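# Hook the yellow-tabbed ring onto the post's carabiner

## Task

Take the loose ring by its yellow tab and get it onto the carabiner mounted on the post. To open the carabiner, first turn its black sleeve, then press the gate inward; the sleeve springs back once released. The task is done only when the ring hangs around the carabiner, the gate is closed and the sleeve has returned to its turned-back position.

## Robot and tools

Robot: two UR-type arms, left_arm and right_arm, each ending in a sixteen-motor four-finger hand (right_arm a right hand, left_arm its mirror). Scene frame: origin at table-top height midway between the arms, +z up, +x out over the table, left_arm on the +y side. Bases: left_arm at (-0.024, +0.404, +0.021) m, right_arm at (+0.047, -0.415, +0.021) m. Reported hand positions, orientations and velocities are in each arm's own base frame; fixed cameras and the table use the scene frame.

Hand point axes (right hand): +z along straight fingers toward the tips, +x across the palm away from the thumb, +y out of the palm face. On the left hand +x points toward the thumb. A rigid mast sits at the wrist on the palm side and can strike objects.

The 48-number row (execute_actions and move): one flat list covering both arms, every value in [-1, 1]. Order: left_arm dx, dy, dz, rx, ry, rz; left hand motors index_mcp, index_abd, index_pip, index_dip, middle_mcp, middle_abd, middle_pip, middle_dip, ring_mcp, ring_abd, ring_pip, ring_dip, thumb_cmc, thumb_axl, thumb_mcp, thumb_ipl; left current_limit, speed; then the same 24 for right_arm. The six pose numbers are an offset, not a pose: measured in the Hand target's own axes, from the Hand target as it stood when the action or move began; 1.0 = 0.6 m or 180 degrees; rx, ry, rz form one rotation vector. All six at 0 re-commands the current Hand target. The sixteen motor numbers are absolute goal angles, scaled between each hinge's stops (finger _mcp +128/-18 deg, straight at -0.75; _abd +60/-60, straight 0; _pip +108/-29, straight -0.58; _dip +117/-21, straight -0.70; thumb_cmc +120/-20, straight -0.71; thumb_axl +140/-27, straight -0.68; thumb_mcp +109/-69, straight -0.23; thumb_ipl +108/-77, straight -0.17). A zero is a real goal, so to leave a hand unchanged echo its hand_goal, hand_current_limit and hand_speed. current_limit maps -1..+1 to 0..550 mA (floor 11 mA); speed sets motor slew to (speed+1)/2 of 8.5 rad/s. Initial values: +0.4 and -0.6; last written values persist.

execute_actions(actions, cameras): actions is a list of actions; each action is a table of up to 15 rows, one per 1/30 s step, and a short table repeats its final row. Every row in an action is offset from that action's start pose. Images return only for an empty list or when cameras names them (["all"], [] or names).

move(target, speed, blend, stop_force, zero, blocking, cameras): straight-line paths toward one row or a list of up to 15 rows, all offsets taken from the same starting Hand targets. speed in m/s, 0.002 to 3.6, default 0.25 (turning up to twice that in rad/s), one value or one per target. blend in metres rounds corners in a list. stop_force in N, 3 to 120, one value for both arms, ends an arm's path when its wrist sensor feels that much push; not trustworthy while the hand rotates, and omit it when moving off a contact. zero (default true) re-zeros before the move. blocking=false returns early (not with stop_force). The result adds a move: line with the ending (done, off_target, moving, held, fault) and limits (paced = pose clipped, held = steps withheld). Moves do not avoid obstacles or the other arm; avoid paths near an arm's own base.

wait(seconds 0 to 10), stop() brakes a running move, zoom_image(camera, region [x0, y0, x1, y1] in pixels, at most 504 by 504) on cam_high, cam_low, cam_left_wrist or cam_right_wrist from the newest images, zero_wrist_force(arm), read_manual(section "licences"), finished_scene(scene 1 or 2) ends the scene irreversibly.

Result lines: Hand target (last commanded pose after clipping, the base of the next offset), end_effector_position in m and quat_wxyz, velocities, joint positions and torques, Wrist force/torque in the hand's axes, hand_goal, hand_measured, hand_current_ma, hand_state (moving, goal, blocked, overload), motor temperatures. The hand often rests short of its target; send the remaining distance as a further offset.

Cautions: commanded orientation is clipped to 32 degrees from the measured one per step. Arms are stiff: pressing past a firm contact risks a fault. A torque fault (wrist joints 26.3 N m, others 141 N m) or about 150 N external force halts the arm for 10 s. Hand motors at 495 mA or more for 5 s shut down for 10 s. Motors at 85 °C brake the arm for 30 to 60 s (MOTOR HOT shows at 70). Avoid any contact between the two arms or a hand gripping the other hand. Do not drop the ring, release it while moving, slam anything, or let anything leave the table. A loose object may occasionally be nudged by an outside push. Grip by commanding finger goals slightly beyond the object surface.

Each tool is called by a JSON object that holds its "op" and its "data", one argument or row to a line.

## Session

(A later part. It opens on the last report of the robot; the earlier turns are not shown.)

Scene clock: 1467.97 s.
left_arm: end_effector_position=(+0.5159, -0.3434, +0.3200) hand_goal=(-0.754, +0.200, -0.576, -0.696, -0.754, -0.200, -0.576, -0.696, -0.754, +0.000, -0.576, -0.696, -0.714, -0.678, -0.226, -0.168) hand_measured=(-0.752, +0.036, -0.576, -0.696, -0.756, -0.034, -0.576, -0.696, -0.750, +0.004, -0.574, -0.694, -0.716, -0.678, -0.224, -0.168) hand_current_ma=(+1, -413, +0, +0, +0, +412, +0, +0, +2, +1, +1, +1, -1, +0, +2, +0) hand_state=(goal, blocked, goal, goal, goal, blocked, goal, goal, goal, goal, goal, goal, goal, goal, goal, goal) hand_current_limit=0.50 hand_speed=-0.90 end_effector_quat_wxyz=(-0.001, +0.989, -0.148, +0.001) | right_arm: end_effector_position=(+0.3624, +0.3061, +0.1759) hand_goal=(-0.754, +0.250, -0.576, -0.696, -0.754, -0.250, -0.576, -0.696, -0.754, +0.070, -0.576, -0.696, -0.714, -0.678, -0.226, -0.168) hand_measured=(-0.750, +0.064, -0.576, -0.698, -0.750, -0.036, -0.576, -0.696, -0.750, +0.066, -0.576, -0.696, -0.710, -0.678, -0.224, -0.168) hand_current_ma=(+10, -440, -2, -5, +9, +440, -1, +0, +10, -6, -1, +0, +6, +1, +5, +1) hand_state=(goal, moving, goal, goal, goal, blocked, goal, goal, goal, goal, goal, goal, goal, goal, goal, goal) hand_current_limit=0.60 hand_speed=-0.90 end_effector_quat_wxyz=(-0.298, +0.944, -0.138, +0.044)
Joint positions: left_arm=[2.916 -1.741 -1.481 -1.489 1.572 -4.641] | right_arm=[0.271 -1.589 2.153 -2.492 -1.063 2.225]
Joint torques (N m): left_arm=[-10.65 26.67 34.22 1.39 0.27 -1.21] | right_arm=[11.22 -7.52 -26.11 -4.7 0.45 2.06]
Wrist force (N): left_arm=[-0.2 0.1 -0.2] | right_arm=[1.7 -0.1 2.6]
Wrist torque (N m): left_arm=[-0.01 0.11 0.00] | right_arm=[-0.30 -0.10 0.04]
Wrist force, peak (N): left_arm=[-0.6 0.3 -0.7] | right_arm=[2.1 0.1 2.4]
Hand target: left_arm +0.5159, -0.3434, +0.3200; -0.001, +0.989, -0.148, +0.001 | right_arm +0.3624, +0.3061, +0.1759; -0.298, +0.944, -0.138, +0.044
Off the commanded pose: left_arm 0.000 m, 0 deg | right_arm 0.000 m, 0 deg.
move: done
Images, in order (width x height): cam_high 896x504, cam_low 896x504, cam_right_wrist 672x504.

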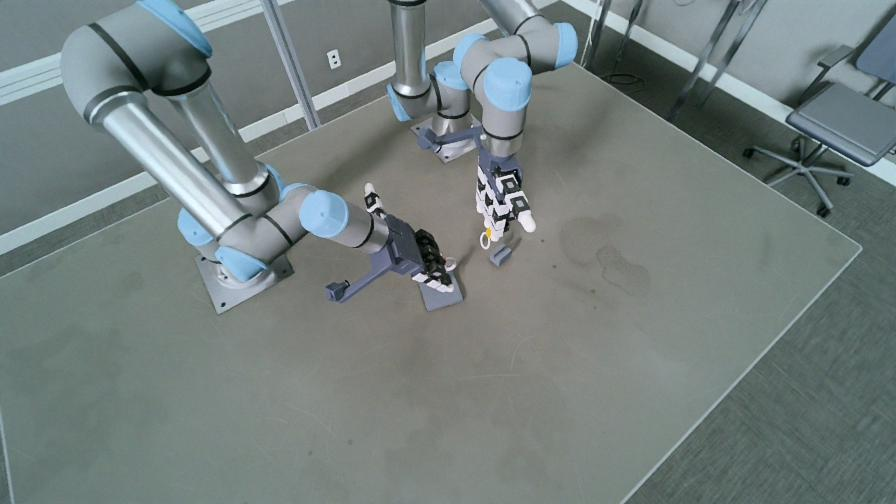

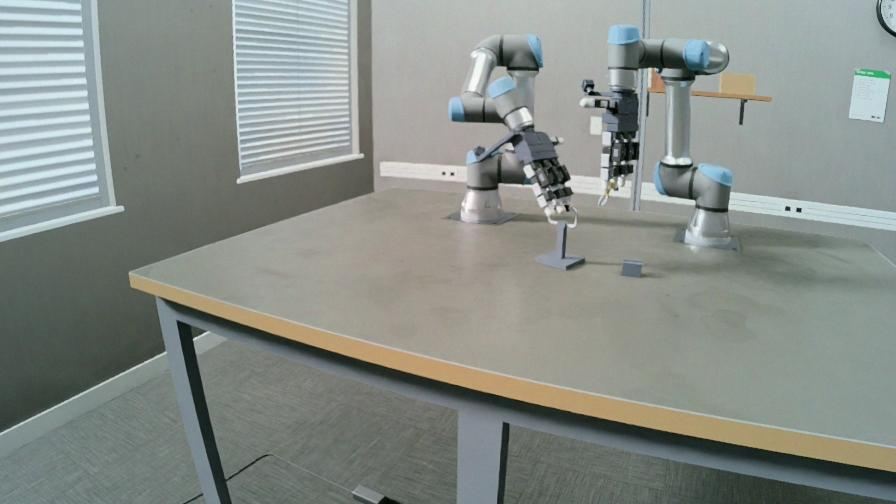

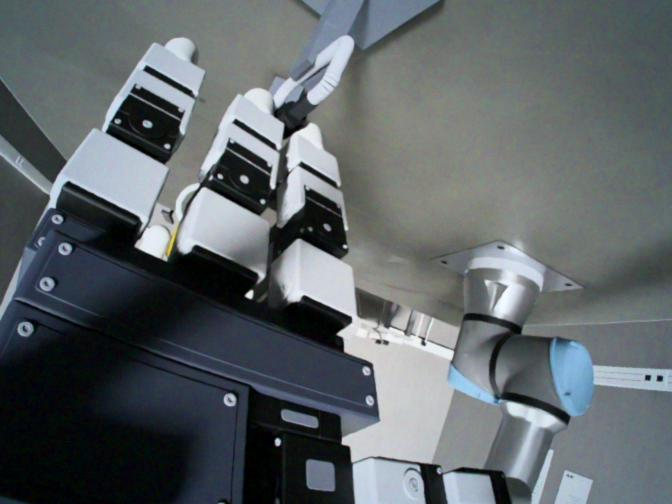

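{"op": "move", "data": {
  "target": [
    [0,0,0,0,0,0,-0.754,0.2,-0.576,-0.696,-0.754,-0.2,-0.576,-0.696,-0.754,0,-0.576,-0.696,-0.714,-0.678,-0.226,-0.168,0.5,-0.9,0.01395,0.0007,0.001,0,-0.0455,0.0319,-0.754,0.25,-0.576,-0.696,-0.754,-0.25,-0.576,-0.696,-0.754,0.07,-0.576,-0.696,-0.714,-0.678,-0.226,-0.168,0.6,-0.9],
    [0,0,0,0,0,0,-0.754,0.2,-0.576,-0.696,-0.754,-0.2,-0.576,-0.696,-0.754,0,-0.576,-0.696,-0.714,-0.678,-0.226,-0.168,0.5,-0.9,0.02748,0.00278,0.00397,0,-0.0910,0.0637,-0.754,0.25,-0.576,-0.696,-0.754,-0.25,-0.576,-0.696,-0.754,0.07,-0.576,-0.696,-0.714,-0.678,-0.226,-0.168,0.6,-0.9],
    [0,0,0,0,0,0,-0.754,0.2,-0.576,-0.696,-0.754,-0.2,-0.576,-0.696,-0.754,0,-0.576,-0.696,-0.714,-0.678,-0.226,-0.168,0.5,-0.9,0.04017,0.00618,0.00882,0,-0.1365,0.0956,-0.754,0.25,-0.576,-0.696,-0.754,-0.25,-0.576,-0.696,-0.754,0.07,-0.576,-0.696,-0.714,-0.678,-0.226,-0.168,0.6,-0.9]
  ],
  "cameras": ["cam_low","cam_right_wrist","cam_high"],
  "speed": 0.1,
  "blend": [0.003,0.003,0]
}}

{"op": "zoom_image", "data": {
  "camera": "cam_right_wrist",
  "region": [210, 20, 370, 160]
}}

{"op": "zoom_image", "data": {
  "camera": "cam_low",
  "region": [530, 180, 590, 240]
}}

{"op": "zoom_image", "data": {
  "camera": "cam_high",
  "region": [420, 240, 480, 300]
}}

Scene clock: 1499.97 s.
left_arm: end_effector_position=(+0.5159, -0.3434, +0.3200) hand_goal=(-0.754, +0.200, -0.576, -0.696, -0.754, -0.200, -0.576, -0.696, -0.754, +0.000, -0.576, -0.696, -0.714, -0.678, -0.226, -0.168) hand_measured=(-0.752, +0.036, -0.576, -0.696, -0.756, -0.034, -0.576, -0.696, -0.750, +0.004, -0.574, -0.694, -0.716, -0.678, -0.224, -0.168) hand_current_ma=(+1, -413, +0, +0, +0, +412, +0, +0, +2, +1, +1, +1, -1, +0, +2, +0) hand_state=(goal, blocked, goal, goal, goal, blocked, goal, goal, goal, goal, goal, goal, goal, goal, goal, goal) hand_current_limit=0.50 hand_speed=-0.90 end_effector_quat_wxyz=(-0.001, +0.989, -0.148, +0.001) | right_arm: end_effector_position=(+0.3855, +0.2992, +0.1695) hand_goal=(-0.754, +0.250, -0.576, -0.696, -0.754, -0.250, -0.576, -0.696, -0.754, +0.070, -0.576, -0.696, -0.714, -0.678, -0.226, -0.168) hand_measured=(-0.748, +0.058, -0.576, -0.698, -0.754, -0.052, -0.578, -0.696, -0.750, +0.068, -0.576, -0.696, -0.710, -0.678, -0.224, -0.168) hand_current_ma=(+17, -440, +2, -2, -1, +440, -2, +0, +10, -2, -1, +0, +6, +1, +5, +1) hand_state=(goal, blocked, goal, goal, goal, blocked, goal, goal, goal, goal, goal, goal, goal, goal, goal, goal) hand_current_limit=0.60 hand_speed=-0.90 end_effector_quat_wxyz=(-0.323, +0.900, -0.210, -0.202)
Joint positions: left_arm=[2.916 -1.741 -1.481 -1.489 1.572 -4.641] | right_arm=[0.131 -1.371 1.896 -1.902 -0.808 2.081]
Joint torques (N m): left_arm=[-10.39 26.66 33.91 1.5 0.11 -1.15] | right_arm=[-12.09 -14.88 -26.39 0.31 2.59 -1.84]
Wrist force (N): left_arm=[-0.4 0.4 -0.2] | right_arm=[-2.3 -0.5 -3.2]
Wrist torque (N m): left_arm=[0.04 0.12 -0.03] | right_arm=[0.30 -0.12 0.05]
Wrist force, peak (N): left_arm=[-0.6 0.4 -0.7] | right_arm=[-3.8 -1.1 -3.0]
Hand target: left_arm +0.5159, -0.3434, +0.3200; -0.001, +0.989, -0.148, +0.001 | right_arm +0.3855, +0.2992, +0.1695; -0.323, +0.900, -0.210, -0.202
Off the commanded pose: left_arm 0.000 m, 0 deg | right_arm 0.000 m, 0 deg.
move: done
Images, in order (width x height): cam_high 896x504, cam_low 896x504, cam_right_wrist 672x504.

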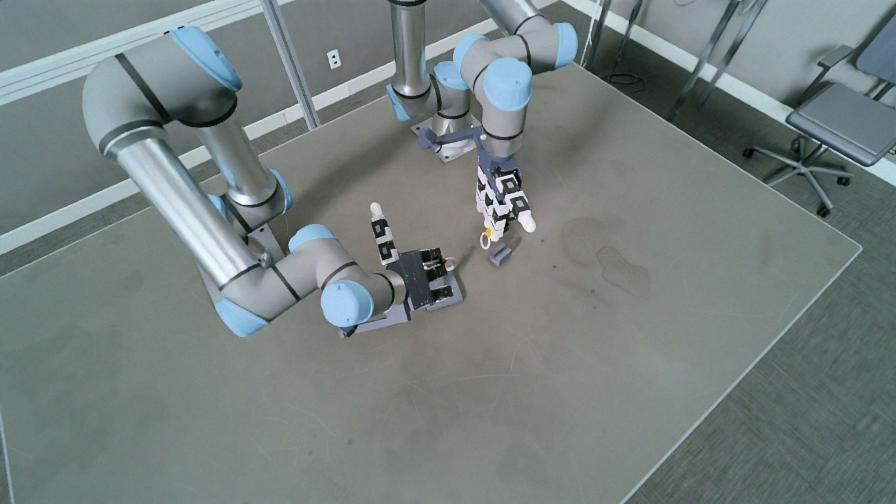

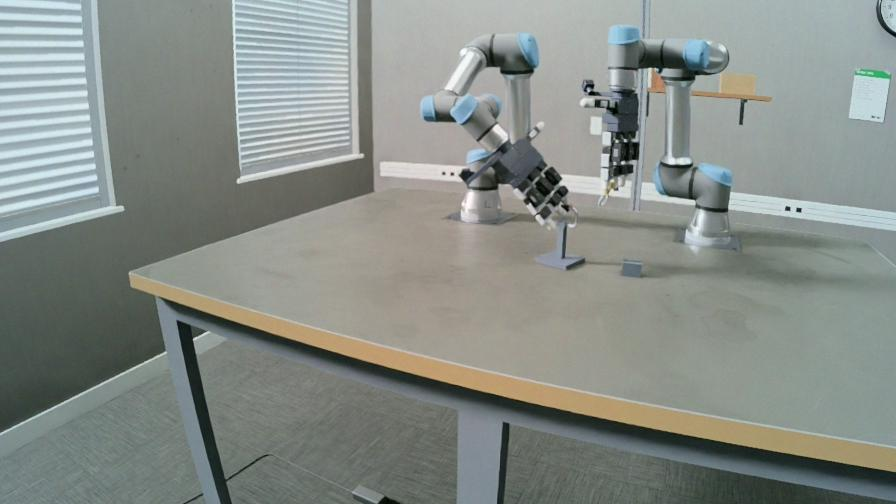

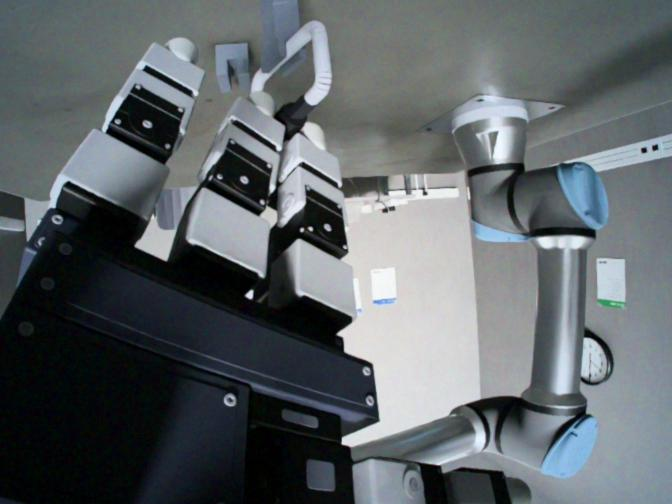

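Scaled by 3.150 from the camera's 672x504 image, which has a finer 960x720 frame.

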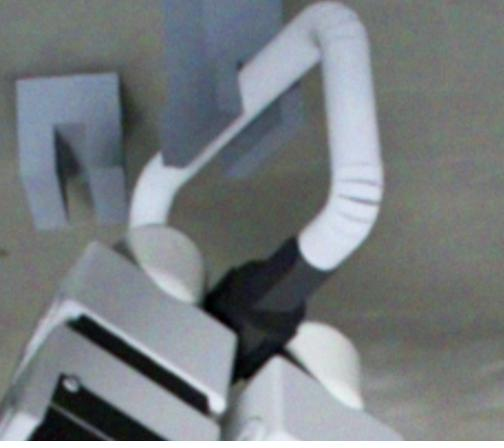

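Scaled by 8.400 from the camera's 896x504 image, which has a finer 1280x720 frame.

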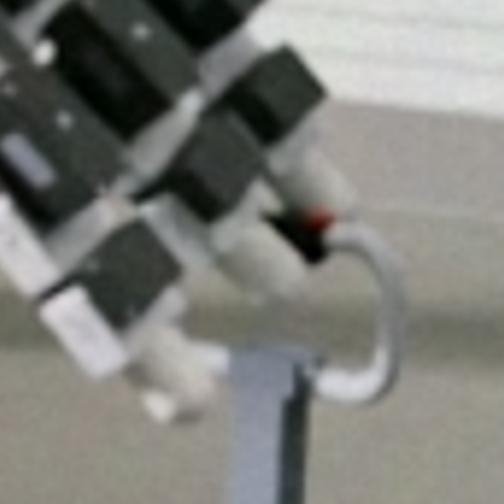

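Scaled by 8.400 from the camera's 896x504 image, which has a finer 1280x720 frame.

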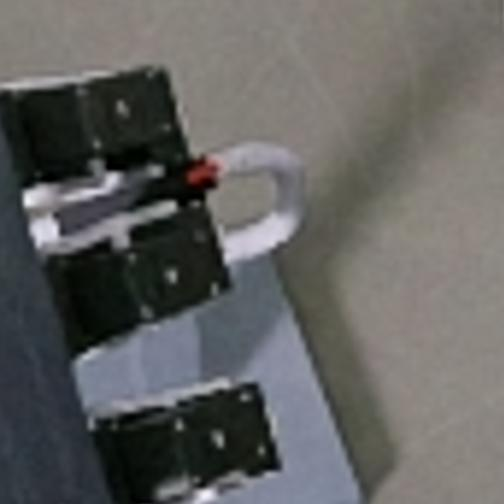

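{"op": "move", "data": {
  "target": [
    [0,0,0,0,0,0,-0.754,0.2,-0.576,-0.696,-0.754,-0.2,-0.576,-0.696,-0.754,0,-0.576,-0.696,-0.714,-0.678,-0.226,-0.168,0.5,-0.9,0.01395,0.0007,0.001,0,-0.0455,0.0319,-0.754,0.25,-0.576,-0.696,-0.754,-0.25,-0.576,-0.696,-1,0.07,-0.576,-0.696,-0.714,-0.678,-0.226,-0.168,0.6,-0.9],
    [0,0,0,0,0,0,-0.754,0.2,-0.576,-0.696,-0.754,-0.2,-0.576,-0.696,-0.754,0,-0.576,-0.696,-0.714,-0.678,-0.226,-0.168,0.5,-0.9,0.02748,0.00278,0.00397,0,-0.0910,0.0637,-0.754,0.25,-0.576,-0.696,-0.754,-0.25,-0.576,-0.696,-1,0.07,-0.576,-0.696,-0.714,-0.678,-0.226,-0.168,0.6,-0.9],
    [0,0,0,0,0,0,-0.754,0.2,-0.576,-0.696,-0.754,-0.2,-0.576,-0.696,-0.754,0,-0.576,-0.696,-0.714,-0.678,-0.226,-0.168,0.5,-0.9,0.04017,0.00618,0.00882,0,-0.1365,0.0956,-0.754,0.25,-0.576,-0.696,-0.754,-0.25,-0.576,-0.696,-1,0.07,-0.576,-0.696,-0.714,-0.678,-0.226,-0.168,0.6,-0.9]
  ],
  "cameras": ["cam_low","cam_right_wrist","cam_high"],
  "speed": 0.1,
  "blend": [0.003,0.003,0]
}}

{"op": "zoom_image", "data": {
  "camera": "cam_right_wrist",
  "region": [210, 20, 370, 160]
}}

{"op": "zoom_image", "data": {
  "camera": "cam_low",
  "region": [530, 180, 590, 240]
}}

{"op": "zoom_image", "data": {
  "camera": "cam_high",
  "region": [420, 240, 480, 300]
}}

Scene clock: 1558.63 s.
left_arm: end_effector_position=(+0.5159, -0.3434, +0.3200) hand_goal=(-0.754, +0.200, -0.576, -0.696, -0.754, -0.200, -0.576, -0.696, -0.754, +0.000, -0.576, -0.696, -0.714, -0.678, -0.226, -0.168) hand_measured=(-0.752, +0.036, -0.576, -0.696, -0.756, -0.034, -0.576, -0.696, -0.750, +0.004, -0.574, -0.694, -0.716, -0.678, -0.224, -0.168) hand_current_ma=(+1, -413, +0, +0, +0, +412, +0, +0, +2, +1, +1, +1, -1, +0, +2, +0) hand_state=(goal, blocked, goal, goal, goal, blocked, goal, goal, goal, goal, goal, goal, goal, goal, goal, goal) hand_current_limit=0.50 hand_speed=-0.90 end_effector_quat_wxyz=(-0.001, +0.989, -0.148, +0.001) | right_arm: end_effector_position=(+0.4024, +0.2942, +0.1519) hand_goal=(-0.754, +0.250, -0.576, -0.696, -0.754, -0.250, -0.576, -0.696, -1.000, +0.070, -0.576, -0.696, -0.714, -0.678, -0.226, -0.168) hand_measured=(-0.744, +0.038, -0.572, -0.696, -0.756, -0.068, -0.578, -0.696, -0.990, +0.070, -0.576, -0.696, -0.710, -0.678, -0.224, -0.168) hand_current_ma=(+24, -440, +7, +0, -5, +440, -3, +0, +30, +1, -1, +0, +6, +1, +5, +1) hand_state=(goal, blocked, goal, goal, goal, blocked, goal, goal, goal, goal, goal, goal, goal, goal, goal, goal) hand_current_limit=0.60 hand_speed=-0.90 end_effector_quat_wxyz=(-0.327, +0.796, -0.268, -0.434)
Joint positions: left_arm=[2.916 -1.741 -1.481 -1.489 1.572 -4.641] | right_arm=[0.066 -1.068 1.632 -1.286 -0.668 1.855]
Joint torques (N m): left_arm=[-10.98 27.28 34.36 1.57 -0.15 -0.99] | right_arm=[-13.8 -25.65 -25.85 1.41 2.47 -2.02]
Wrist force (N): left_arm=[-0.2 0.4 -0.4] | right_arm=[-2.5 0.3 1.7]
Wrist torque (N m): left_arm=[0.05 0.10 -0.01] | right_arm=[0.06 -0.08 0.05]
Wrist force, peak (N): left_arm=[-0.3 0.7 -0.7] | right_arm=[-4.4 -1.1 -3.0]
Hand target: left_arm +0.5159, -0.3434, +0.3200; -0.001, +0.989, -0.148, +0.001 | right_arm +0.4024, +0.2942, +0.1518; -0.327, +0.796, -0.268, -0.434
Off the commanded pose: left_arm 0.000 m, 0 deg | right_arm 0.000 m, 0 deg.
move: done
Images, in order (width x height): cam_high 896x504, cam_low 896x504, cam_right_wrist 672x504.

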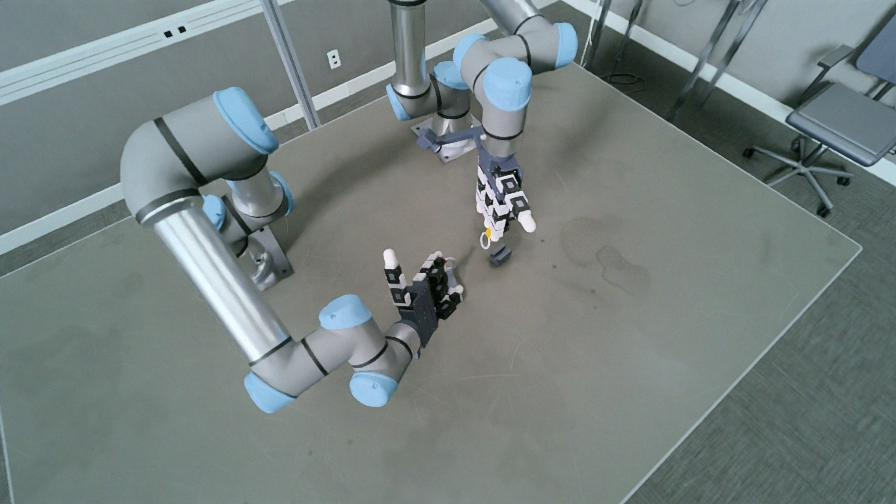

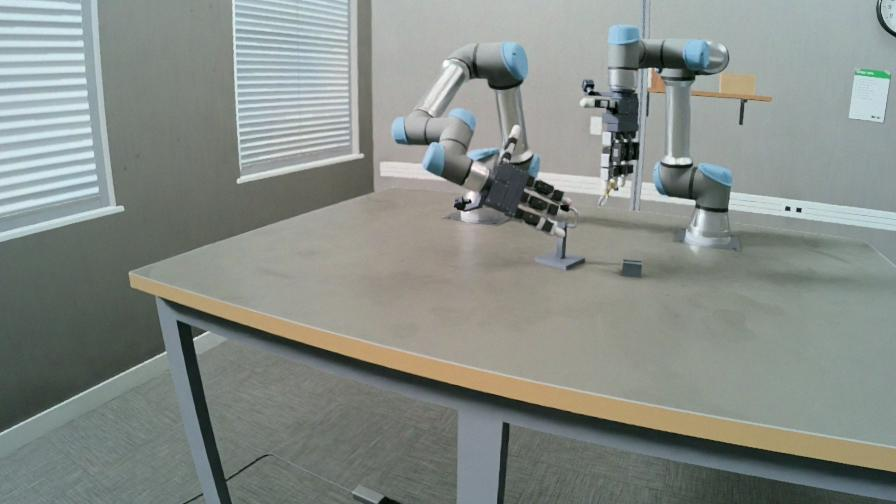

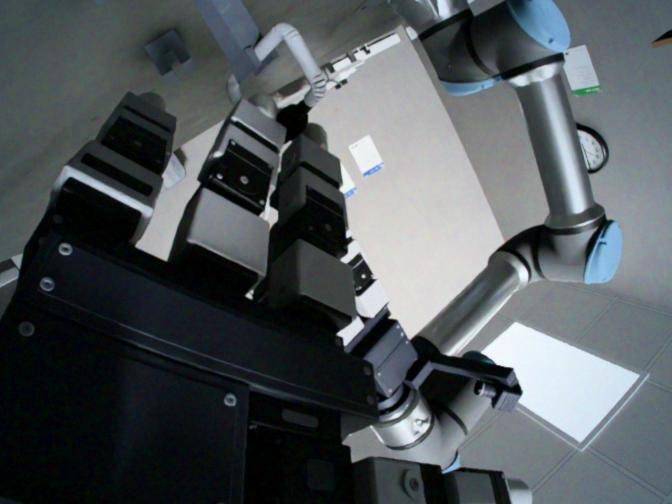

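Scaled by 3.150 from the camera's 672x504 image, which has a finer 960x720 frame.

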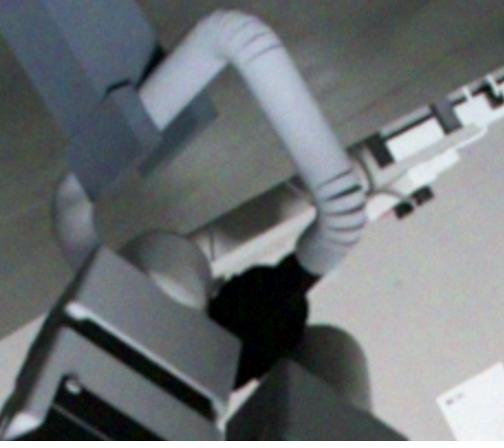

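Scaled by 8.400 from the camera's 896x504 image, which has a finer 1280x720 frame.

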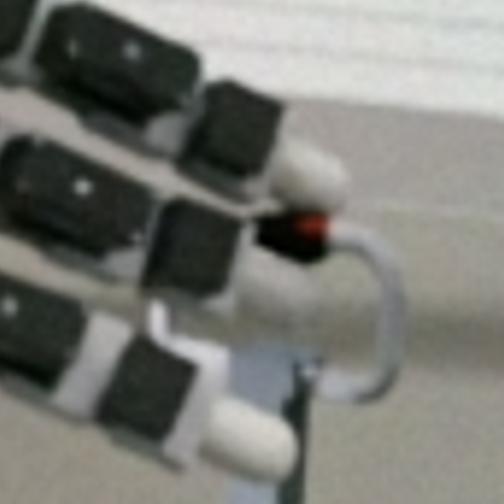

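Scaled by 8.400 from the camera's 896x504 image, which has a finer 1280x720 frame.

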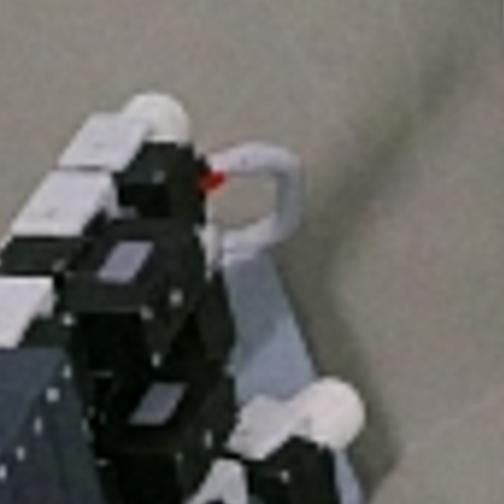

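{"op": "move", "data": {
  "target": [0,0,0,0,0,0,-0.754,0.2,-0.576,-0.696,-0.754,-0.2,-0.576,-0.696,-0.754,0,-0.576,-0.696,-0.714,-0.678,-0.226,-0.168,0.5,-0.9,0.0072,0.0024,0.0034,0,0,0,-0.754,0.25,-0.576,-0.696,-0.754,-0.25,-0.576,-0.696,-1,0.07,-0.576,-0.696,-0.714,-0.678,-0.226,-0.168,0.6,-0.9],
  "cameras": ["cam_low","cam_high"],
  "speed": 0.02
}}

{"op": "zoom_image", "data": {
  "camera": "cam_low",
  "region": [530, 180, 590, 240]
}}

{"op": "zoom_image", "data": {
  "camera": "cam_high",
  "region": [420, 240, 480, 300]
}}

Scene clock: 1573.83 s.
left_arm: end_effector_position=(+0.5159, -0.3434, +0.3200) hand_goal=(-0.754, +0.200, -0.576, -0.696, -0.754, -0.200, -0.576, -0.696, -0.754, +0.000, -0.576, -0.696, -0.714, -0.678, -0.226, -0.168) hand_measured=(-0.752, +0.036, -0.576, -0.696, -0.756, -0.034, -0.576, -0.696, -0.750, +0.004, -0.574, -0.694, -0.716, -0.678, -0.224, -0.168) hand_current_ma=(+1, -413, +0, +0, +0, +412, +0, +0, +2, +1, +1, +1, -1, +0, +2, +0) hand_state=(goal, blocked, goal, goal, goal, blocked, goal, goal, goal, goal, goal, goal, goal, goal, goal, goal) hand_current_limit=0.50 hand_speed=-0.90 end_effector_quat_wxyz=(-0.001, +0.989, -0.148, +0.001) | right_arm: end_effector_position=(+0.4024, +0.2942, +0.1470) hand_goal=(-0.754, +0.250, -0.576, -0.696, -0.754, -0.250, -0.576, -0.696, -1.000, +0.070, -0.576, -0.696, -0.714, -0.678, -0.226, -0.168) hand_measured=(-0.750, +0.012, -0.574, -0.696, -0.758, -0.094, -0.580, -0.696, -0.990, +0.070, -0.576, -0.696, -0.710, -0.678, -0.224, -0.168) hand_current_ma=(+7, -440, +3, +0, -10, +440, -6, -1, +29, +1, -1, +0, +6, +1, +5, +1) hand_state=(goal, blocked, goal, goal, goal, blocked, goal, goal, goal, goal, goal, goal, goal, goal, goal, goal) hand_current_limit=0.60 hand_speed=-0.90 end_effector_quat_wxyz=(-0.327, +0.796, -0.268, -0.434)
Joint positions: left_arm=[2.916 -1.741 -1.481 -1.489 1.572 -4.641] | right_arm=[0.066 -1.062 1.637 -1.297 -0.668 1.855]
Joint torques (N m): left_arm=[-11.41 27.98 33.9 1.48 -0.18 -1.04] | right_arm=[-10.07 -24.04 -10.9 -3.72 1.01 -1.76]
Wrist force (N): left_arm=[-0.2 0.3 -0.4] | right_arm=[-5.0 -0.9 -4.4]
Wrist torque (N m): left_arm=[0.03 0.08 0.00] | right_arm=[0.54 -0.26 -0.07]
Wrist force, peak (N): left_arm=[-0.4 0.0 -0.9] | right_arm=[-5.0 -0.8 -4.5]
Hand target: left_arm +0.5159, -0.3434, +0.3200; -0.001, +0.989, -0.148, +0.001 | right_arm +0.4024, +0.2942, +0.1469; -0.327, +0.796, -0.268, -0.434
Off the commanded pose: left_arm 0.000 m, 0 deg | right_arm 0.000 m, 0 deg.
move: done
Images, in order (width x height): cam_high 896x504, cam_low 896x504.

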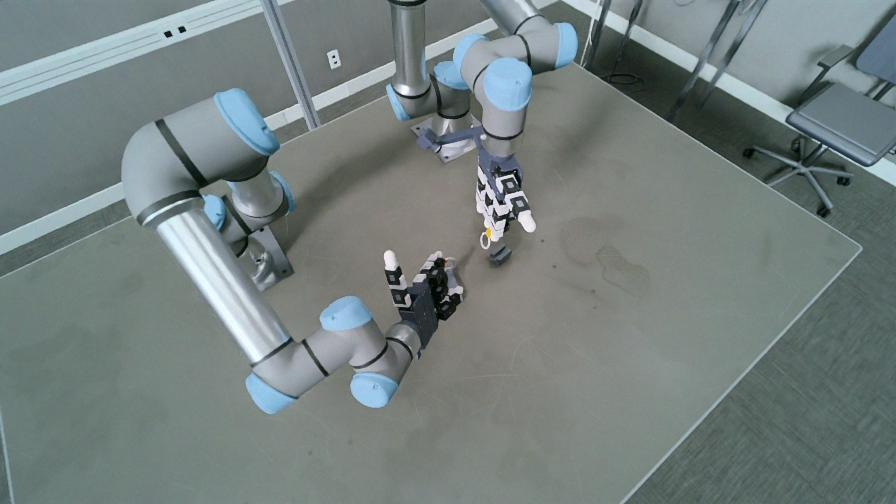

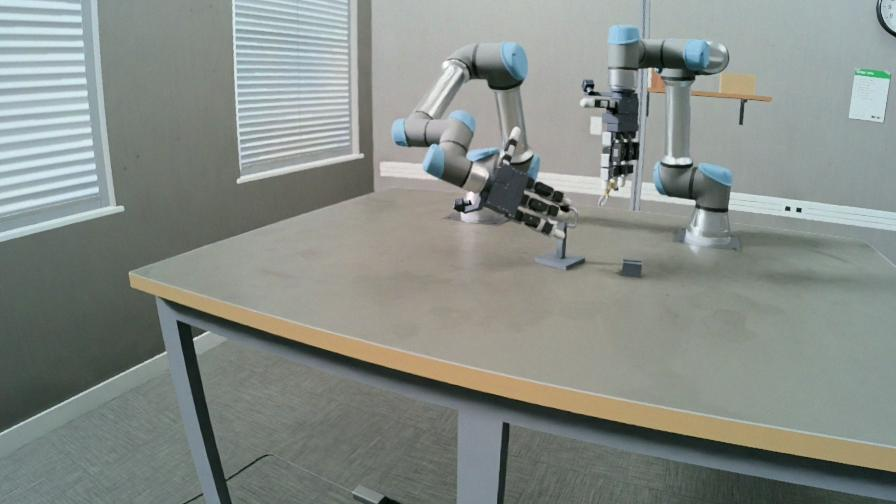

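Scaled by 8.400 from the camera's 896x504 image, which has a finer 1280x720 frame.

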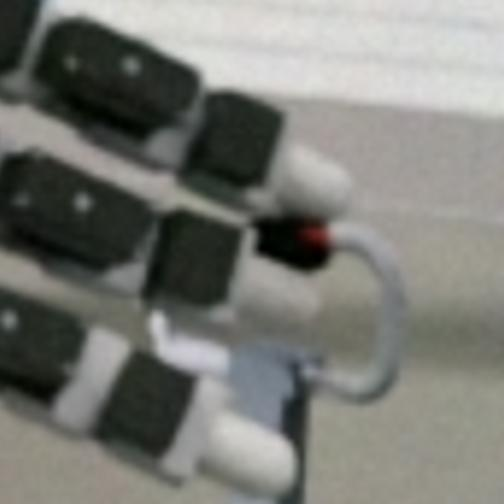

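Scaled by 8.400 from the camera's 896x504 image, which has a finer 1280x720 frame.

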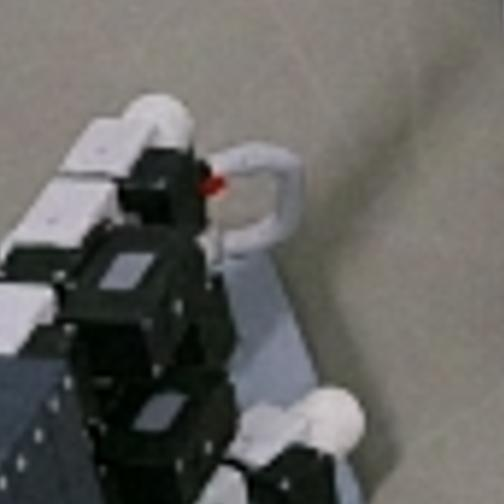

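{"op": "move", "data": {
  "target": [0,0,0,0,0,0,-0.754,0.2,-0.576,-0.696,-0.754,-0.2,-0.576,-0.696,-0.754,0,-0.576,-0.696,-0.714,-0.678,-0.226,-0.168,0.5,-0.9,0.0072,0.0024,0.0034,0,0,0,-0.754,0.25,-0.576,-0.696,-0.754,-0.25,-0.576,-0.696,-1,0.07,-0.576,-0.696,-0.714,-0.678,-0.226,-0.168,0.6,-0.9],
  "cameras": ["cam_low","cam_high"],
  "speed": 0.02
}}

{"op": "zoom_image", "data": {
  "camera": "cam_low",
  "region": [530, 180, 590, 240]
}}

{"op": "zoom_image", "data": {
  "camera": "cam_high",
  "region": [420, 240, 480, 300]
}}

Scene clock: 1595.80 s.
left_arm: end_effector_position=(+0.5159, -0.3434, +0.3200) hand_goal=(-0.754, +0.200, -0.576, -0.696, -0.754, -0.200, -0.576, -0.696, -0.754, +0.000, -0.576, -0.696, -0.714, -0.678, -0.226, -0.168) hand_measured=(-0.752, +0.036, -0.576, -0.696, -0.756, -0.034, -0.576, -0.696, -0.750, +0.004, -0.574, -0.694, -0.716, -0.678, -0.224, -0.168) hand_current_ma=(+1, -413, +0, +0, +0, +412, +0, +0, +2, +1, +1, +1, -1, +0, +2, +0) hand_state=(goal, blocked, goal, goal, goal, blocked, goal, goal, goal, goal, goal, goal, goal, goal, goal, goal) hand_current_limit=0.50 hand_speed=-0.90 end_effector_quat_wxyz=(-0.001, +0.989, -0.148, +0.001) | right_arm: end_effector_position=(+0.4024, +0.2942, +0.1420) hand_goal=(-0.754, +0.250, -0.576, -0.696, -0.754, -0.250, -0.576, -0.696, -1.000, +0.070, -0.576, -0.696, -0.714, -0.678, -0.226, -0.168) hand_measured=(-0.756, -0.038, -0.576, -0.696, -0.762, -0.138, -0.582, -0.698, -0.990, +0.070, -0.576, -0.696, -0.710, -0.678, -0.224, -0.168) hand_current_ma=(-2, -440, +0, +0, -22, +379, -14, -4, +29, +1, -1, +0, +6, +1, +5, +1) hand_state=(goal, blocked, goal, goal, goal, blocked, goal, goal, goal, goal, goal, goal, goal, goal, goal, goal) hand_current_limit=0.60 hand_speed=-0.90 end_effector_quat_wxyz=(-0.327, +0.796, -0.268, -0.434)
Joint positions: left_arm=[2.916 -1.741 -1.481 -1.489 1.572 -4.641] | right_arm=[0.066 -1.056 1.641 -1.308 -0.668 1.855]
Joint torques (N m): left_arm=[-10.46 27.4 33.72 1.62 -0.3 -0.95] | right_arm=[8.79 -25.13 -10.28 -3.76 0.12 -0.19]
Wrist force (N): left_arm=[-0.3 -0.1 -0.4] | right_arm=[-5.2 -1.2 -6.1]
Wrist torque (N m): left_arm=[-0.02 0.10 0.00] | right_arm=[0.70 -0.41 -0.12]
Wrist force, peak (N): left_arm=[-0.8 0.6 -0.3] | right_arm=[-5.8 -1.4 -5.5]
Hand target: left_arm +0.5159, -0.3434, +0.3200; -0.001, +0.989, -0.148, +0.001 | right_arm +0.4024, +0.2942, +0.1419; -0.327, +0.796, -0.268, -0.434
Off the commanded pose: left_arm 0.000 m, 0 deg | right_arm 0.000 m, 0 deg.
move: done
Images, in order (width x height): cam_high 896x504, cam_low 896x504.

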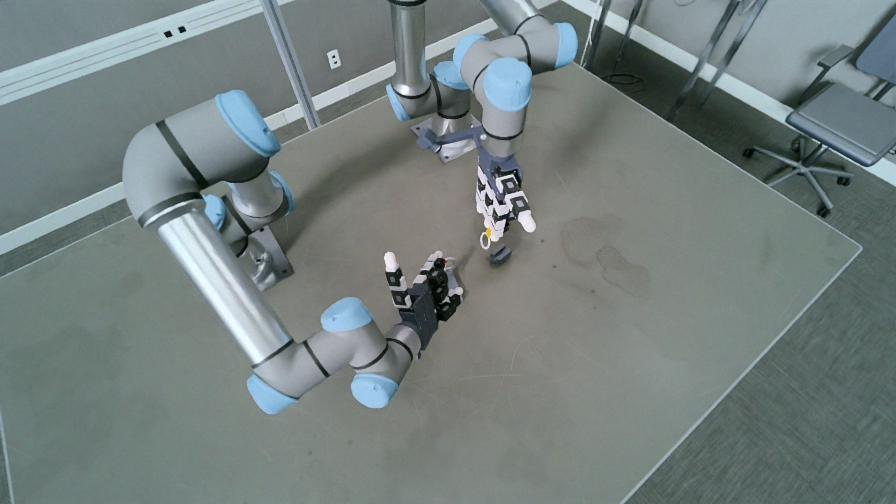

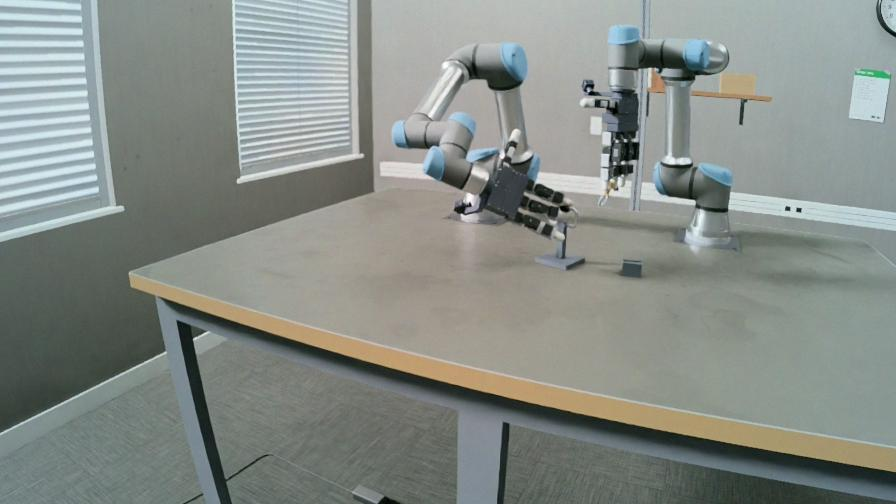

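Scaled by 8.400 from the camera's 896x504 image, which has a finer 1280x720 frame.

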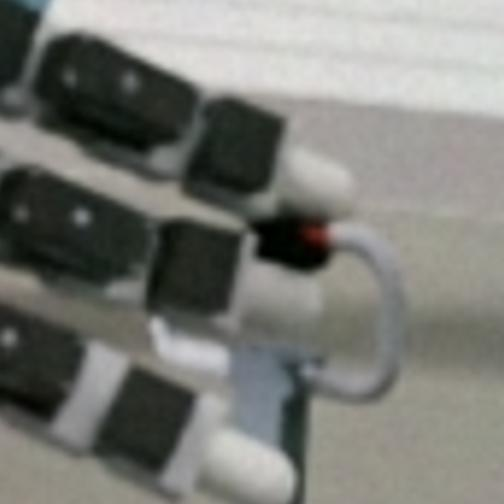

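Scaled by 8.400 from the camera's 896x504 image, which has a finer 1280x720 frame.

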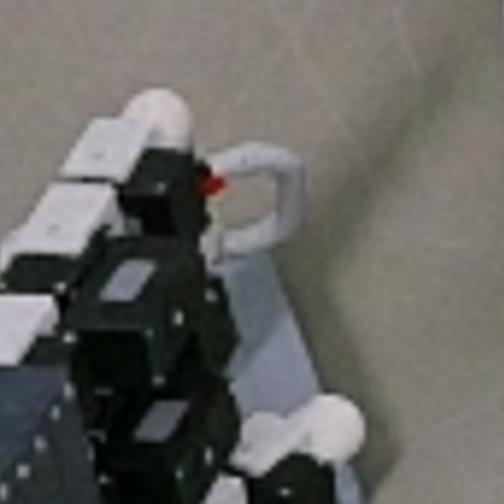

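{"op": "move", "data": {
  "target": [
    [0,0,0,0,0,0,-0.754,0.2,-0.576,-0.696,-0.754,-0.2,-0.576,-0.696,-0.754,0,-0.576,-0.696,-0.714,-0.678,-0.226,-0.168,0.5,-0.9,-0.0144,-0.0048,-0.0068,0,0,0,-0.754,0.25,-0.576,-0.696,-0.754,-0.25,-0.576,-0.696,-1,0.07,-0.576,-0.696,-0.714,-0.678,-0.226,-0.168,0.6,-0.9],
    [0,0,0,0,0,0,-0.754,0.2,-0.576,-0.696,-0.754,-0.2,-0.576,-0.696,-0.754,0,-0.576,-0.696,-0.714,-0.678,-0.226,-0.168,0.5,-0.9,-0.0144,-0.0048,-0.0068,0,0,0,-0.754,-0.05,-0.576,-0.696,-0.754,0.05,-0.576,-0.696,-1,0.07,-0.576,-0.696,-0.714,-0.678,-0.226,-0.168,0.6,-0.8]
  ],
  "cameras": ["cam_low","cam_high"],
  "speed": 0.04
}}

{"op": "zoom_image", "data": {
  "camera": "cam_low",
  "region": [530, 180, 590, 240]
}}

{"op": "zoom_image", "data": {
  "camera": "cam_high",
  "region": [420, 240, 480, 300]
}}

Scene clock: 1644.57 s.
left_arm: end_effector_position=(+0.5159, -0.3434, +0.3200) hand_goal=(-0.754, +0.200, -0.576, -0.696, -0.754, -0.200, -0.576, -0.696, -0.754, +0.000, -0.576, -0.696, -0.714, -0.678, -0.226, -0.168) hand_measured=(-0.752, +0.036, -0.576, -0.696, -0.756, -0.034, -0.576, -0.696, -0.750, +0.004, -0.574, -0.694, -0.716, -0.678, -0.224, -0.168) hand_current_ma=(+1, -413, +0, +0, +0, +412, +0, +0, +2, +1, +1, +1, -1, +0, +2, +0) hand_state=(goal, blocked, goal, goal, goal, blocked, goal, goal, goal, goal, goal, goal, goal, goal, goal, goal) hand_current_limit=0.50 hand_speed=-0.90 end_effector_quat_wxyz=(-0.001, +0.989, -0.148, +0.001) | right_arm: end_effector_position=(+0.4024, +0.2942, +0.1518) hand_goal=(-0.754, -0.050, -0.576, -0.696, -0.754, +0.050, -0.576, -0.696, -1.000, +0.070, -0.576, -0.696, -0.714, -0.678, -0.226, -0.168) hand_measured=(-0.744, -0.038, -0.572, -0.694, -0.754, +0.050, -0.578, -0.698, -0.990, +0.070, -0.576, -0.696, -0.710, -0.678, -0.224, -0.168) hand_current_ma=(+26, +26, +9, +4, +1, +1, -3, -4, +29, +1, -1, +0, +6, +1, +5, +1) hand_state=(goal, goal, goal, goal, goal, goal, goal, goal, goal, goal, goal, goal, goal, goal, goal, goal) hand_current_limit=0.60 hand_speed=-0.80 end_effector_quat_wxyz=(-0.327, +0.796, -0.268, -0.434)
Joint positions: left_arm=[2.916 -1.741 -1.481 -1.489 1.572 -4.641] | right_arm=[0.066 -1.068 1.632 -1.286 -0.668 1.855]
Joint torques (N m): left_arm=[-10.71 27.97 34.17 1.56 -0.38 -0.93] | right_arm=[8.35 -52.55 -25.32 1.61 1.91 0.7]
Wrist force (N): left_arm=[-0.1 0.4 -0.5] | right_arm=[-0.6 0.4 0.2]
Wrist torque (N m): left_arm=[0.05 0.08 0.00] | right_arm=[0.16 0.15 0.22]
Wrist force, peak (N): left_arm=[-0.3 0.4 -1.0] | right_arm=[-6.0 -1.6 -6.7]
Hand target: left_arm +0.5159, -0.3434, +0.3200; -0.001, +0.989, -0.148, +0.001 | right_arm +0.4024, +0.2942, +0.1518; -0.327, +0.796, -0.268, -0.434
Off the commanded pose: left_arm 0.000 m, 0 deg | right_arm 0.000 m, 0 deg.
move: done
Images, in order (width x height): cam_high 896x504, cam_low 896x504.

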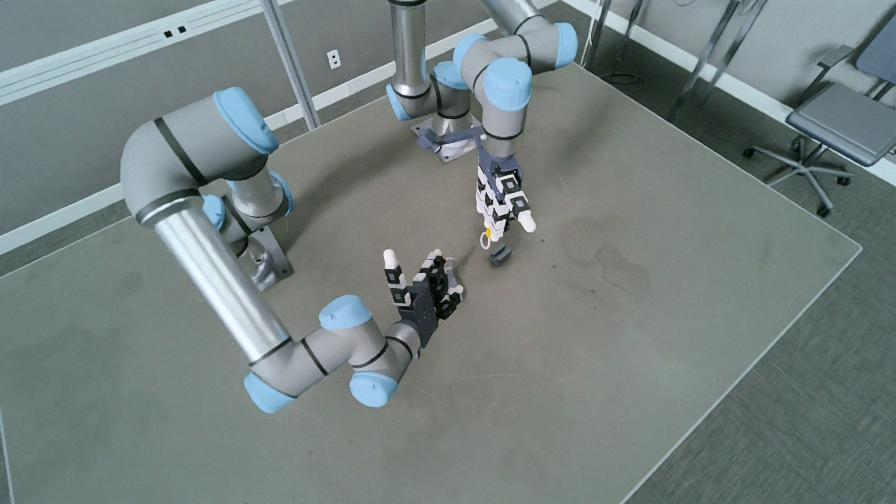

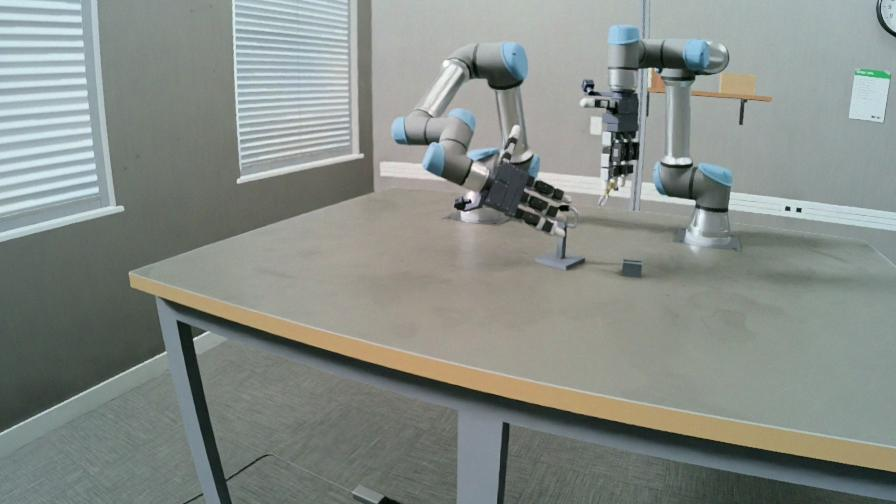

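Scaled by 8.400 from the camera's 896x504 image, which has a finer 1280x720 frame.

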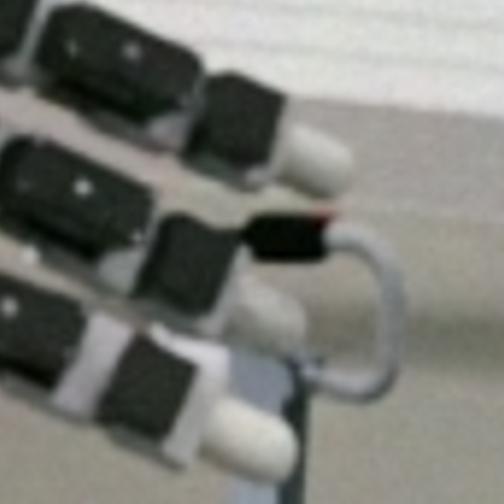

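Scaled by 8.400 from the camera's 896x504 image, which has a finer 1280x720 frame.

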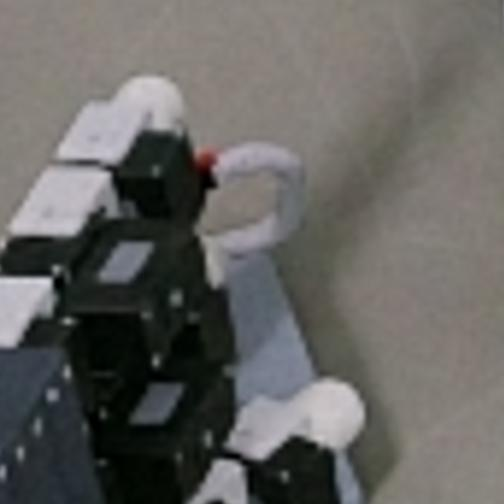

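{"op": "move", "data": {
  "target": [
    [0,0,0,0,0,0,-0.754,0.2,-0.576,-0.696,-0.754,-0.2,-0.576,-0.696,-0.754,0,-0.576,-0.696,-0.714,-0.678,-0.226,-0.168,0.5,-0.9,-0.02855,0.0003,0.0004,0,0.0865,-0.0605,-0.754,-0.05,-0.576,-0.696,-0.754,0.05,-0.576,-0.696,-1,0.07,-0.576,-0.696,-0.714,-0.678,-0.226,-0.168,0.6,-0.8],
    [0,0,0,0,0,0,-0.754,0.2,-0.576,-0.696,-0.754,-0.2,-0.576,-0.696,-0.754,0,-0.576,-0.696,-0.714,-0.678,-0.226,-0.168,0.5,-0.9,-0.05186,0.0076,0.01075,0,0.1729,-0.1211,-0.754,-0.05,-0.576,-0.696,-0.754,0.05,-0.576,-0.696,-1,0.07,-0.576,-0.696,-0.714,-0.678,-0.226,-0.168,0.6,-0.8],
    [0,0,0,0,0,0,-0.754,0.2,-0.576,-0.696,-0.754,-0.2,-0.576,-0.696,-0.754,0,-0.576,-0.696,-0.714,-0.678,-0.226,-0.168,0.5,-0.9,-0.06977,0.0188,0.0268,0,0.2594,-0.1816,-0.754,-0.05,-0.576,-0.696,-0.754,0.05,-0.576,-0.696,-1,0.07,-0.576,-0.696,-0.714,-0.678,-0.226,-0.168,0.6,-0.8],
    [0,0,0,0,0,0,-0.754,0.2,-0.576,-0.696,-0.754,-0.2,-0.576,-0.696,-0.754,0,-0.576,-0.696,-0.714,-0.678,-0.226,-0.168,0.5,-0.9,-0.08034,0.0327,0.0467,0,0.3459,-0.2422,-0.754,-0.05,-0.576,-0.696,-0.754,0.05,-0.576,-0.696,-1,0.07,-0.576,-0.696,-0.714,-0.678,-0.226,-0.168,0.6,-0.8],
    [0,0,0,0,0,0,-0.754,0.2,-0.576,-0.696,-0.754,-0.2,-0.576,-0.696,-0.754,0,-0.576,-0.696,-0.714,-0.678,-0.226,-0.168,0.5,-0.9,-0.08242,0.0479,0.0683,0,0.4324,-0.3027,-0.754,-0.05,-0.576,-0.696,-0.754,0.05,-0.576,-0.696,-1,0.07,-0.576,-0.696,-0.714,-0.678,-0.226,-0.168,0.6,-0.8]
  ],
  "cameras": ["cam_low","cam_high","cam_right_wrist"],
  "speed": 0.15,
  "blend": [0.004,0.004,0.004,0.004,0]
}}

{"op": "zoom_image", "data": {
  "camera": "cam_low",
  "region": [530, 180, 590, 240]
}}

{"op": "zoom_image", "data": {
  "camera": "cam_right_wrist",
  "region": [210, 20, 370, 160]
}}

Scene clock: 1690.97 s.
left_arm: end_effector_position=(+0.5159, -0.3434, +0.3200) hand_goal=(-0.754, +0.200, -0.576, -0.696, -0.754, -0.200, -0.576, -0.696, -0.754, +0.000, -0.576, -0.696, -0.714, -0.678, -0.226, -0.168) hand_measured=(-0.752, +0.036, -0.576, -0.696, -0.756, -0.034, -0.576, -0.696, -0.750, +0.004, -0.574, -0.694, -0.716, -0.678, -0.224, -0.168) hand_current_ma=(+1, -413, +0, +0, +0, +412, +0, +0, +2, +1, +1, +1, -1, +0, +2, +0) hand_state=(goal, blocked, goal, goal, goal, blocked, goal, goal, goal, goal, goal, goal, goal, goal, goal, goal) hand_current_limit=0.50 hand_speed=-0.90 end_effector_quat_wxyz=(-0.001, +0.989, -0.148, +0.001) | right_arm: end_effector_position=(+0.3371, +0.3136, +0.1696) hand_goal=(-0.754, -0.050, -0.576, -0.696, -0.754, +0.050, -0.576, -0.696, -1.000, +0.070, -0.576, -0.696, -0.714, -0.678, -0.226, -0.168) hand_measured=(-0.744, -0.050, -0.572, -0.694, -0.750, +0.050, -0.578, -0.698, -0.990, +0.070, -0.576, -0.696, -0.710, -0.678, -0.224, -0.168) hand_current_ma=(+25, +1, +9, +4, +8, +0, -2, -4, +29, +0, -1, +0, +6, +1, +5, +1) hand_state=(goal, goal, goal, goal, goal, goal, goal, goal, goal, goal, goal, goal, goal, goal, goal, goal) hand_current_limit=0.60 hand_speed=-0.80 end_effector_quat_wxyz=(-0.243, +0.913, -0.042, +0.325)
Joint positions: left_arm=[2.916 -1.741 -1.481 -1.489 1.572 -4.641] | right_arm=[0.561 -1.59 2.403 -3.22 -1.546 2.235]
Joint torques (N m): left_arm=[-10.79 28.06 33.67 1.65 -0.7 -0.77] | right_arm=[11.36 -3.77 -11.4 -5.75 -1.03 -1.89]
Wrist force (N): left_arm=[-0.3 -0.2 -0.4] | right_arm=[0.8 -0.6 1.4]
Wrist torque (N m): left_arm=[-0.04 0.10 -0.01] | right_arm=[-0.14 -0.19 -0.01]
Wrist force, peak (N): left_arm=[-0.5 0.5 -0.8] | right_arm=[1.0 -0.7 1.5]
Hand target: left_arm +0.5159, -0.3434, +0.3200; -0.001, +0.989, -0.148, +0.001 | right_arm +0.3371, +0.3136, +0.1696; -0.243, +0.913, -0.042, +0.326
Off the commanded pose: left_arm 0.000 m, 0 deg | right_arm 0.000 m, 0 deg.
move: done
Images, in order (width x height): cam_high 896x504, cam_low 896x504, cam_right_wrist 672x504.

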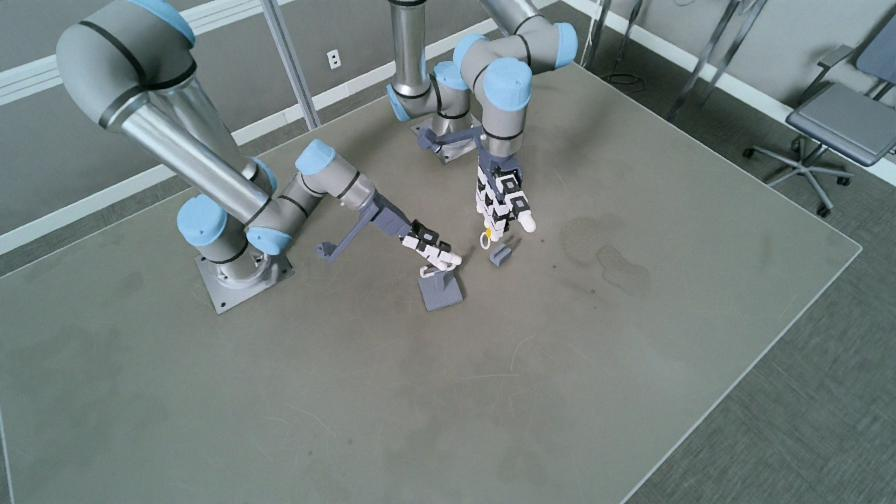

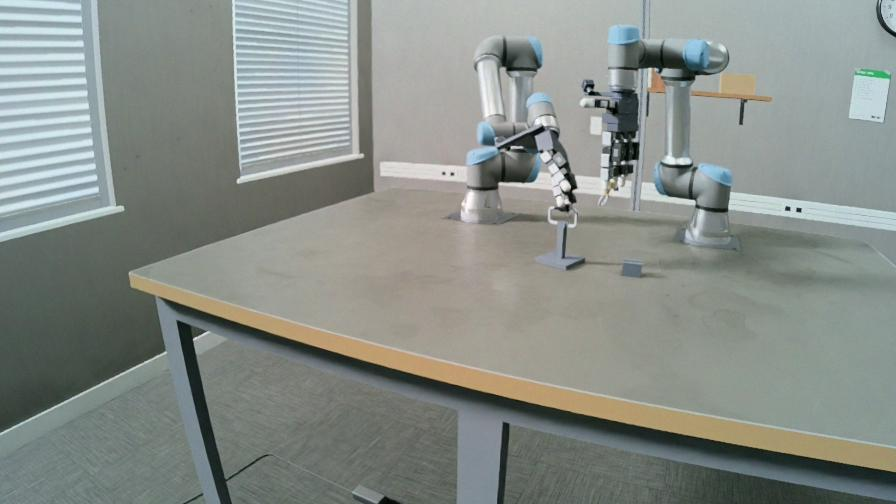

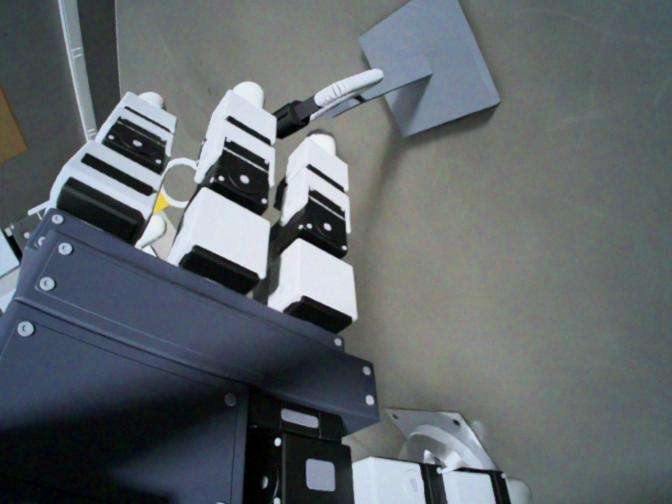

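Scaled by 8.400 from the camera's 896x504 image, which has a finer 1280x720 frame.

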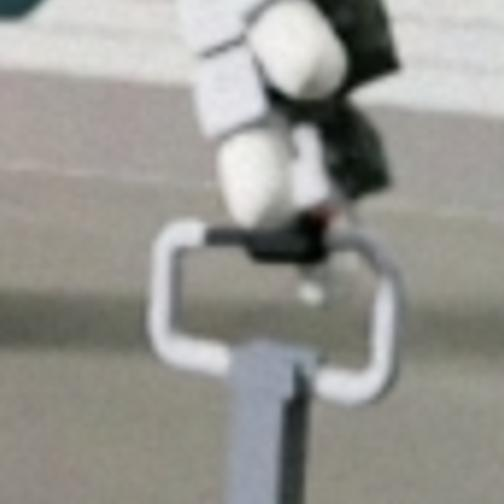

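Scaled by 3.150 from the camera's 672x504 image, which has a finer 960x720 frame.

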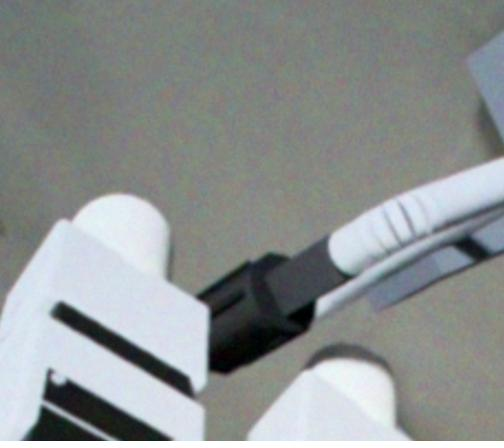

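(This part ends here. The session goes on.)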